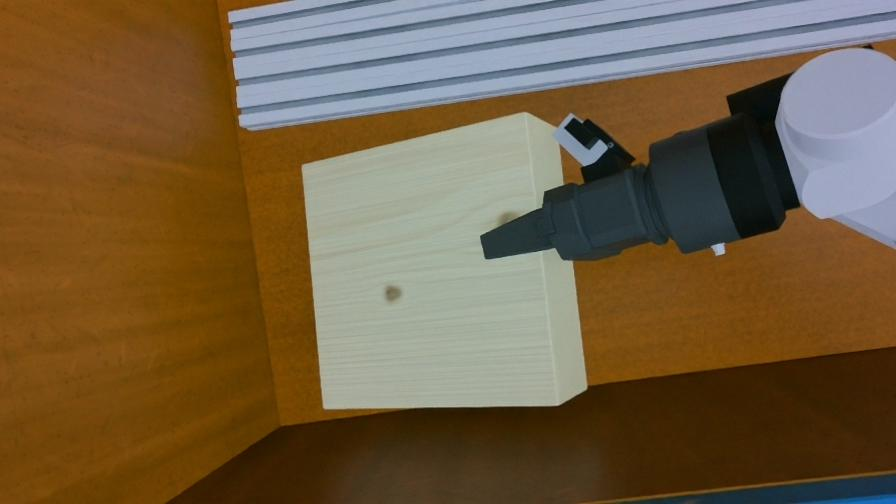

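>>> move --target '{"side":"right","x":0.413,"y":0.03,"z":0.365,"quat_wxyz":[0.459,0.538,-0.380,0.597]}' --min_time_s 2 --cameras '["head_camera","right_wrist_camera"]'

Scene clock: 247.80 s.
Joint torques (N m): left_arm=[17.59 13.63 2.29 7.42 -0.04 1.05 0] | right_arm=[-12.24 0.75 -2.94 -9.67 -4.55 8.32 0.29]
External joint torques (N m): left_arm=[-1.77 -2.16 0.88 0 -0.08 -0.15 -0.04] | right_arm=[-5.3 5.12 -1.21 -6.08 -3.53 6.83 0.23]
Wrist force (N): left_arm=[4.7 -1.7 -4.7] | right_arm=[-28.5 -2.0 -2.8]
Wrist torque (N m): left_arm=[-0.06 0.36 0.04] | right_arm=[-0.35 1.94 -0.52]
Wrist force, peak (N): left_arm=[5.5 -2.2 -6.2] | right_arm=[-28.7 -2.2 -7.3]
move: done
base_odometry: x=+0.460 y=-0.303 heading=+0.034
lidar_m: 0.17 0.16 0.21 4.44 2.04 1.50 1.43 1.51 2.06 4.37 0.33 0.18
base_status: not commanded
joint_positions: torso_squat_rad=+0.830 torso_shift_rad=+0.300 torso_pitch_rad=+0.901 torso_yaw_rad=+0.500 left_shoulder_pitch_rad=+0.037 left_shoulder_roll_rad=+0.300 left_shoulder_yaw_rad=-0.043 left_elbow_rad=-0.196 left_forearm_roll_rad=-0.014 left_wrist_pitch_rad=+0.002 left_hand_roll_rad=+0.027 left_gripper_m=+0.099 right_shoulder_pitch_rad=-0.871 right_shoulder_roll_rad=-0.795 right_shoulder_yaw_rad=+0.431 right_elbow_rad=-0.506 right_forearm_roll_rad=-2.244 right_wrist_pitch_rad=+1.370 right_hand_roll_rad=+2.530 right_gripper_m=+0.074 head_pan_rad=-0.400 head_tilt_rad=+0.700
joint_status: all done
wheel_motors_off: 0
motor_effort: left_wheel=-1(5) right_wheel=+5(8)
chest: x=+0.1542 y=+0.0001 z=+0.9240 quat_wxyz=(+0.872, +0.108, +0.422, +0.223)
left_hand: x=-0.4501 y=+0.4194 z=+0.6408 quat_wxyz=(+0.882, +0.240, +0.386, +0.128)
right_hand: x=+0.4124 y=+0.0288 z=+0.3648 quat_wxyz=(+0.463, +0.534, -0.378, +0.599)
right_hand_status: reached (checked arc that bows 41 mm and turns the hand up to 12 deg, planned for 2.0 s): 1 mm and 0.7 deg off.
head_camera: T_world_to_cam=[[0.03644, -0.99465, -0.09665, 0.0977], [-0.99905, -0.03393, -0.0274, 0.403], [0.02398, 0.09756, -0.99494, 0.96432]] pos_world=[0.37594, 0.01678, 0.97992]
right_wrist_camera: T_world_to_cam=[[0.02209, -0.1179, -0.99278, 0.35517], [-0.678, -0.73155, 0.07179, 0.30157], [-0.73473, 0.67152, -0.0961, 0.39096]] pos_world=[0.48387, -0.00005, 0.36853]

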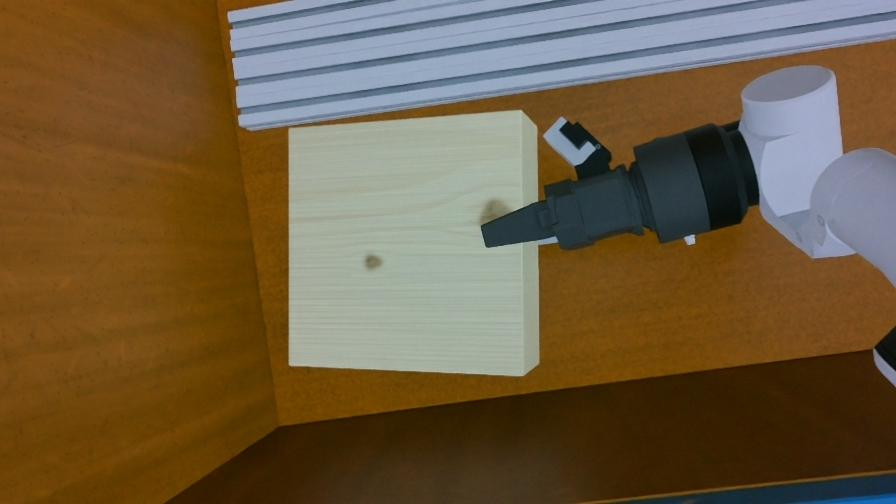

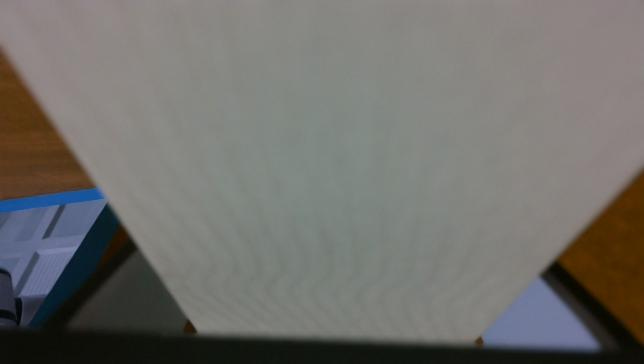

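>>> move --target '{"side":"right","x":0.41,"y":0.025,"z":0.35,"quat_wxyz":[0.426,0.565,-0.364,0.606]}' --min_time_s 1 --cameras '["head_camera"]'

Scene clock: 250.73 s.
Joint torques (N m): left_arm=[18.15 13.61 2.17 7.29 0.11 1.13 0.08] | right_arm=[-5.65 -1.54 3.12 -1.12 2.88 -0.12 1.38]
External joint torques (N m): left_arm=[-1.2 -2.18 0.76 -0.12 0.07 -0.07 0.04] | right_arm=[2.49 2.24 4.4 1.5 3.73 -1.78 1.33]
Wrist force (N): left_arm=[4.8 -2.1 -4.9] | right_arm=[-6.3 -5.3 3.1]
Wrist torque (N m): left_arm=[-0.07 0.40 0.03] | right_arm=[-0.90 -3.27 -1.78]
Wrist force, peak (N): left_arm=[5.5 -2.3 -6.1] | right_arm=[-29.2 -1.3 -3.2]
move: short
base_odometry: x=+0.460 y=-0.303 heading=+0.034
lidar_m: 0.17 0.17 0.21 4.45 2.05 1.49 1.43 1.49 2.05 4.38 0.34 0.21
base_status: not commanded
joint_positions: torso_squat_rad=+0.830 torso_shift_rad=+0.300 torso_pitch_rad=+0.900 torso_yaw_rad=+0.500 left_shoulder_pitch_rad=+0.037 left_shoulder_roll_rad=+0.300 left_shoulder_yaw_rad=-0.043 left_elbow_rad=-0.196 left_forearm_roll_rad=-0.014 left_wrist_pitch_rad=+0.002 left_hand_roll_rad=+0.027 left_gripper_m=+0.099 right_shoulder_pitch_rad=-0.997 right_shoulder_roll_rad=-0.748 right_shoulder_yaw_rad=+0.477 right_elbow_rad=-0.267 right_forearm_roll_rad=-2.188 right_wrist_pitch_rad=+1.426 right_hand_roll_rad=+2.623 right_gripper_m=+0.074 head_pan_rad=-0.400 head_tilt_rad=+0.700
joint_status: all done
wheel_motors_off: 0
motor_effort: left_wheel=-3(4) right_wheel=+5(7)
chest: x=+0.1540 y=+0.0000 z=+0.9241 quat_wxyz=(+0.872, +0.108, +0.421, +0.223)
left_hand: x=-0.4501 y=+0.4194 z=+0.6407 quat_wxyz=(+0.882, +0.240, +0.385, +0.128)
right_hand: x=+0.4107 y=+0.0252 z=+0.3513 quat_wxyz=(+0.455, +0.525, -0.356, +0.625)
right_hand_status: short (checked arc that bows 4 mm and turns the hand up to 4 deg, as near as the solve gets, planned for 1.0 s): 1 mm and 6.2 deg off. The place is met; only the turn is off.
head_camera: T_world_to_cam=[[0.03647, -0.99464, -0.09673, 0.09779], [-0.99904, -0.03392, -0.02791, 0.4033], [0.02448, 0.09766, -0.99492, 0.96431]] pos_world=[0.37574, 0.01678, 0.98012]

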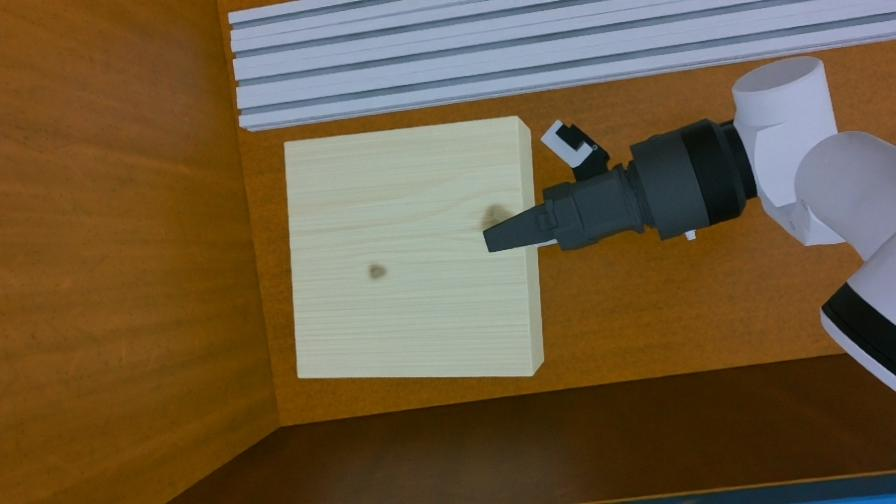

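>>> move --joints '{"right_gripper_m":0.084}' --cameras '["right_wrist_camera"]'

>>> move --joints '{"torso_squat_rad":0.88}' --min_time_s 1 --cameras '["head_camera","right_wrist_camera"]'

Scene clock: 254.20 s.
Joint torques (N m): left_arm=[17.57 13.25 1.98 7.28 0.04 1 0.02] | right_arm=[-7.99 -1.97 -0.47 -3.23 -1.33 3.69 0.3]
External joint torques (N m): left_arm=[-1.78 -2.54 0.58 -0.14 0 -0.2 -0.03] | right_arm=[0.12 1.82 0.8 -0.62 -0.48 2.03 0.25]
Wrist force (N): left_arm=[4.0 -2.0 -4.8] | right_arm=[-16.4 -0.9 -5.6]
Wrist torque (N m): left_arm=[-0.05 0.31 0.12] | right_arm=[-0.20 -0.53 -0.24]
Wrist force, peak (N): left_arm=[5.4 -2.3 -6.5] | right_arm=[-17.9 -1.1 -2.9]
move: done
base_odometry: x=+0.460 y=-0.303 heading=+0.034
lidar_m: 0.17 0.17 0.20 4.44 2.04 1.49 1.43 1.51 2.08 4.36 0.33 0.20
base_status: not commanded
joint_positions: torso_squat_rad=+0.830 torso_shift_rad=+0.300 torso_pitch_rad=+0.900 torso_yaw_rad=+0.500 left_shoulder_pitch_rad=+0.037 left_shoulder_roll_rad=+0.300 left_shoulder_yaw_rad=-0.043 left_elbow_rad=-0.196 left_forearm_roll_rad=-0.014 left_wrist_pitch_rad=+0.002 left_hand_roll_rad=+0.027 left_gripper_m=+0.099 right_shoulder_pitch_rad=-0.996 right_shoulder_roll_rad=-0.748 right_shoulder_yaw_rad=+0.478 right_elbow_rad=-0.267 right_forearm_roll_rad=-2.187 right_wrist_pitch_rad=+1.425 right_hand_roll_rad=+2.623 right_gripper_m=+0.084 head_pan_rad=-0.400 head_tilt_rad=+0.700
joint_status: all done
wheel_motors_off: 0
motor_effort: left_wheel=-1(3) right_wheel=+5(6)
chest: x=+0.1541 y=+0.0000 z=+0.9241 quat_wxyz=(+0.872, +0.108, +0.422, +0.223)
left_hand: x=-0.4501 y=+0.4194 z=+0.6408 quat_wxyz=(+0.882, +0.240, +0.385, +0.128)
right_hand: x=+0.4100 y=+0.0248 z=+0.3506 quat_wxyz=(+0.456, +0.524, -0.355, +0.625)
right_wrist_camera: T_world_to_cam=[[0.0532, -0.16346, -0.98511, 0.32643], [-0.64214, -0.7611, 0.09161, 0.27716], [-0.76474, 0.6277, -0.14546, 0.42115]] pos_world=[0.48267, -0.00005, 0.35744]

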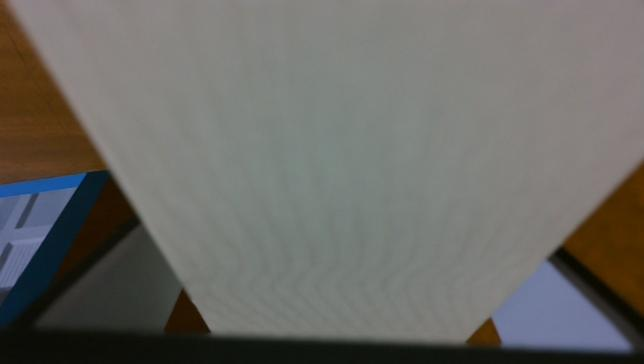

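Scene clock: 255.50 s.
Joint torques (N m): left_arm=[17.69 13.61 2.09 7.17 -0.12 1.01 -0.04] | right_arm=[-1.79 -1.2 0.39 4.35 3.38 -11.33 0.3]
External joint torques (N m): left_arm=[-1.62 -2.18 0.69 -0.24 -0.16 -0.19 -0.09] | right_arm=[6.43 2.62 1.69 7 4.25 -12.97 0.25]
Wrist force (N): left_arm=[5.0 -2.1 -6.1] | right_arm=[53.5 12.2 28.9]
Wrist torque (N m): left_arm=[-0.05 0.44 0.03] | right_arm=[-0.33 0.08 -0.48]
Wrist force, peak (N): left_arm=[5.6 -2.8 -6.2] | right_arm=[55.2 11.6 30.0]
move: done
base_odometry: x=+0.460 y=-0.303 heading=+0.034
lidar_m: 0.17 0.17 0.21 4.44 2.05 1.49 1.43 1.51 2.07 4.38 0.33 0.20
base_status: not commanded
joint_positions: torso_squat_rad=+0.880 torso_shift_rad=+0.299 torso_pitch_rad=+0.898 torso_yaw_rad=+0.500 left_shoulder_pitch_rad=+0.037 left_shoulder_roll_rad=+0.300 left_shoulder_yaw_rad=-0.043 left_elbow_rad=-0.196 left_forearm_roll_rad=-0.014 left_wrist_pitch_rad=+0.002 left_hand_roll_rad=+0.027 left_gripper_m=+0.099 right_shoulder_pitch_rad=-0.998 right_shoulder_roll_rad=-0.748 right_shoulder_yaw_rad=+0.477 right_elbow_rad=-0.269 right_forearm_roll_rad=-2.188 right_wrist_pitch_rad=+1.429 right_hand_roll_rad=+2.623 right_gripper_m=+0.084 head_pan_rad=-0.400 head_tilt_rad=+0.700
joint_status: all done
wheel_motors_off: 0
motor_effort: left_wheel=-4(4) right_wheel=+7(8)
chest: x=+0.1454 y=+0.0000 z=+0.8995 quat_wxyz=(+0.873, +0.107, +0.421, +0.223)
left_hand: x=-0.4580 y=+0.4195 z=+0.6146 quat_wxyz=(+0.882, +0.239, +0.384, +0.128)
right_hand: x=+0.4035 y=+0.0255 z=+0.3282 quat_wxyz=(+0.454, +0.525, -0.357, +0.625)
head_camera: T_world_to_cam=[[0.03648, -0.99467, -0.09646, 0.0954], [-0.99898, -0.03373, -0.02999, 0.39589], [0.02658, 0.09745, -0.99489, 0.93965]] pos_world=[0.36703, 0.01668, 0.95591]
right_wrist_camera: T_world_to_cam=[[0.05641, -0.15801, -0.98582, 0.30356], [-0.64197, -0.76196, 0.08539, 0.27753], [-0.76465, 0.62806, -0.14442, 0.41201]] pos_world=[0.47608, 0.00067, 0.33506]

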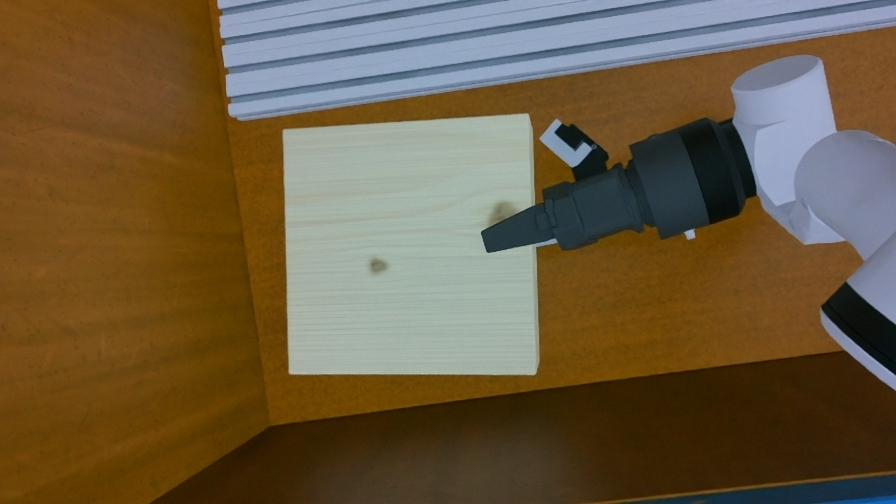

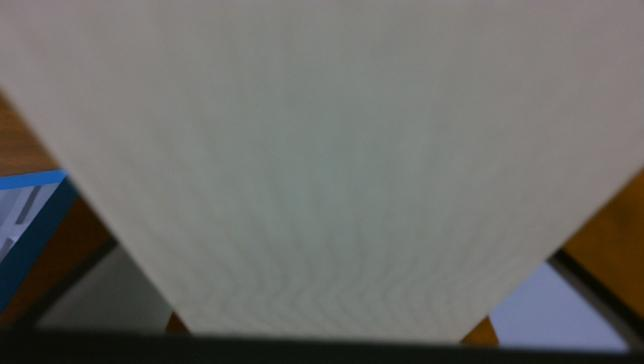

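>>> move --joints '{"torso_squat_rad":0.868}' --min_time_s 0.5 --cameras '[]'

>>> move --target '{"side":"right","x":0.40,"y":-0.045,"z":0.347,"quat_wxyz":[0.455,0.525,-0.356,0.625]}' --min_time_s 1.5 --cameras '["head_camera","right_wrist_camera"]'

Scene clock: 258.87 s.
Joint torques (N m): left_arm=[17.98 13.75 2.14 7.28 -0.06 1.04 0.08] | right_arm=[-6.23 -3.97 -0.28 -0.97 -0.45 1.05 0.29]
External joint torques (N m): left_arm=[-1.36 -2.04 0.74 -0.14 -0.1 -0.15 0.04] | right_arm=[1.9 -0.2 1 1.65 0.4 -0.61 0.24]
Wrist force (N): left_arm=[5.2 -2.4 -5.5] | right_arm=[-5.9 1.1 -2.8]
Wrist torque (N m): left_arm=[0.01 0.46 0.05] | right_arm=[-0.22 -0.74 -0.26]
Wrist force, peak (N): left_arm=[5.3 -2.4 -6.2] | right_arm=[54.3 11.5 29.5]
move: done
base_odometry: x=+0.460 y=-0.303 heading=+0.034
lidar_m: 0.17 0.17 0.20 4.44 2.04 1.48 1.44 1.50 2.06 4.38 0.33 0.19
base_status: not commanded
joint_positions: torso_squat_rad=+0.868 torso_shift_rad=+0.300 torso_pitch_rad=+0.900 torso_yaw_rad=+0.500 left_shoulder_pitch_rad=+0.037 left_shoulder_roll_rad=+0.300 left_shoulder_yaw_rad=-0.043 left_elbow_rad=-0.196 left_forearm_roll_rad=-0.014 left_wrist_pitch_rad=+0.002 left_hand_roll_rad=+0.027 left_gripper_m=+0.099 right_shoulder_pitch_rad=-0.997 right_shoulder_roll_rad=-0.747 right_shoulder_yaw_rad=+0.478 right_elbow_rad=-0.267 right_forearm_roll_rad=-2.187 right_wrist_pitch_rad=+1.426 right_hand_roll_rad=+2.623 right_gripper_m=+0.084 head_pan_rad=-0.400 head_tilt_rad=+0.700
joint_status: all done
wheel_motors_off: 0
motor_effort: left_wheel=-2(3) right_wheel=+6(10)
chest: x=+0.1481 y=+0.0000 z=+0.9050 quat_wxyz=(+0.872, +0.108, +0.421, +0.223)
left_hand: x=-0.4560 y=+0.4194 z=+0.6216 quat_wxyz=(+0.882, +0.240, +0.385, +0.128)
right_hand: x=+0.4042 y=+0.0253 z=+0.3320 quat_wxyz=(+0.455, +0.525, -0.356, +0.625)

Scene clock: 260.70 s.
Joint torques (N m): left_arm=[17.9 13.42 2.33 7.26 0.03 1.09 0] | right_arm=[-2.97 -8.68 -4.05 -3.66 -1.47 1.72 -0.18]
External joint torques (N m): left_arm=[-1.44 -2.38 0.92 -0.16 -0.02 -0.11 -0.04] | right_arm=[1.73 -0.94 -1.76 -0.66 -0.47 0.15 -0.23]
Wrist force (N): left_arm=[5.1 -1.3 -5.6] | right_arm=[-6.0 2.2 0.4]
Wrist torque (N m): left_arm=[-0.16 0.44 0.06] | right_arm=[-0.36 -0.27 -0.02]
Wrist force, peak (N): left_arm=[5.4 -2.5 -5.9] | right_arm=[-17.0 -0.3 -6.5]
move: done
base_odometry: x=+0.460 y=-0.303 heading=+0.034
lidar_m: 0.17 0.16 0.21 4.44 2.05 1.49 1.43 1.51 2.08 4.37 0.33 0.18
base_status: not commanded
joint_positions: torso_squat_rad=+0.868 torso_shift_rad=+0.300 torso_pitch_rad=+0.900 torso_yaw_rad=+0.500 left_shoulder_pitch_rad=+0.037 left_shoulder_roll_rad=+0.300 left_shoulder_yaw_rad=-0.043 left_elbow_rad=-0.196 left_forearm_roll_rad=-0.014 left_wrist_pitch_rad=+0.002 left_hand_roll_rad=+0.027 left_gripper_m=+0.099 right_shoulder_pitch_rad=-0.743 right_shoulder_roll_rad=-0.946 right_shoulder_yaw_rad=+0.410 right_elbow_rad=-0.624 right_forearm_roll_rad=-2.261 right_wrist_pitch_rad=+1.430 right_hand_roll_rad=+2.536 right_gripper_m=+0.084 head_pan_rad=-0.400 head_tilt_rad=+0.700
joint_status: all done
wheel_motors_off: 0
motor_effort: left_wheel=-1(2) right_wheel=+5(7)
chest: x=+0.1481 y=+0.0000 z=+0.9050 quat_wxyz=(+0.872, +0.108, +0.422, +0.223)
left_hand: x=-0.4560 y=+0.4194 z=+0.6216 quat_wxyz=(+0.882, +0.240, +0.385, +0.128)
right_hand: x=+0.3999 y=-0.0447 z=+0.3472 quat_wxyz=(+0.453, +0.527, -0.357, +0.624)
right_hand_status: reached (checked arc that bows 9 mm and turns the hand up to 2 deg, planned for 1.5 s): 0 mm and 0.3 deg off.
head_camera: T_world_to_cam=[[0.03648, -0.99464, -0.09673, 0.09615], [-0.99904, -0.03392, -0.02791, 0.39687], [0.02448, 0.09766, -0.99492, 0.94545]] pos_world=[0.36984, 0.01678, 0.96102]
right_wrist_camera: T_world_to_cam=[[0.05153, -0.15565, -0.98647, 0.31371], [-0.64049, -0.76303, 0.08694, 0.21894], [-0.76624, 0.62734, -0.13901, 0.45495]] pos_world=[0.47266, -0.06952, 0.35367]

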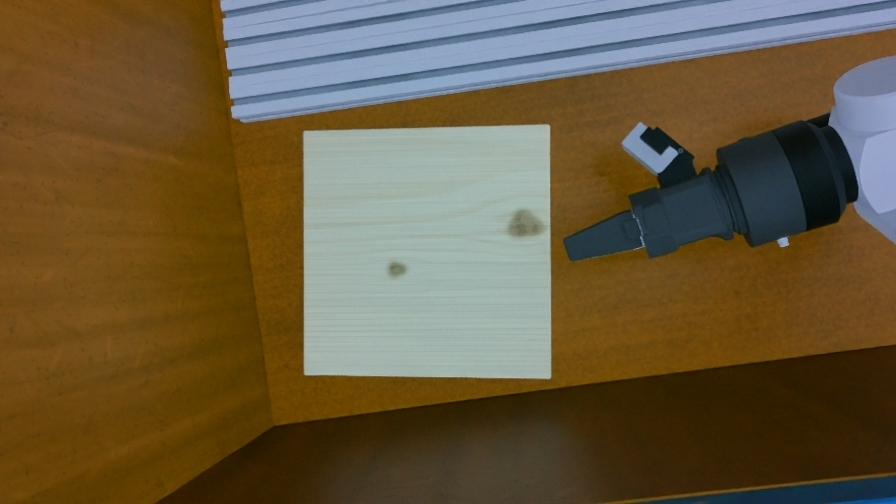

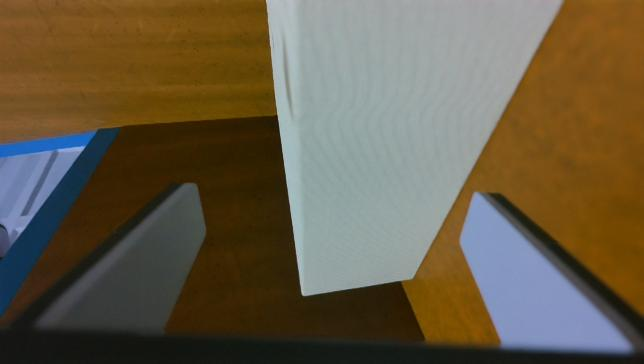

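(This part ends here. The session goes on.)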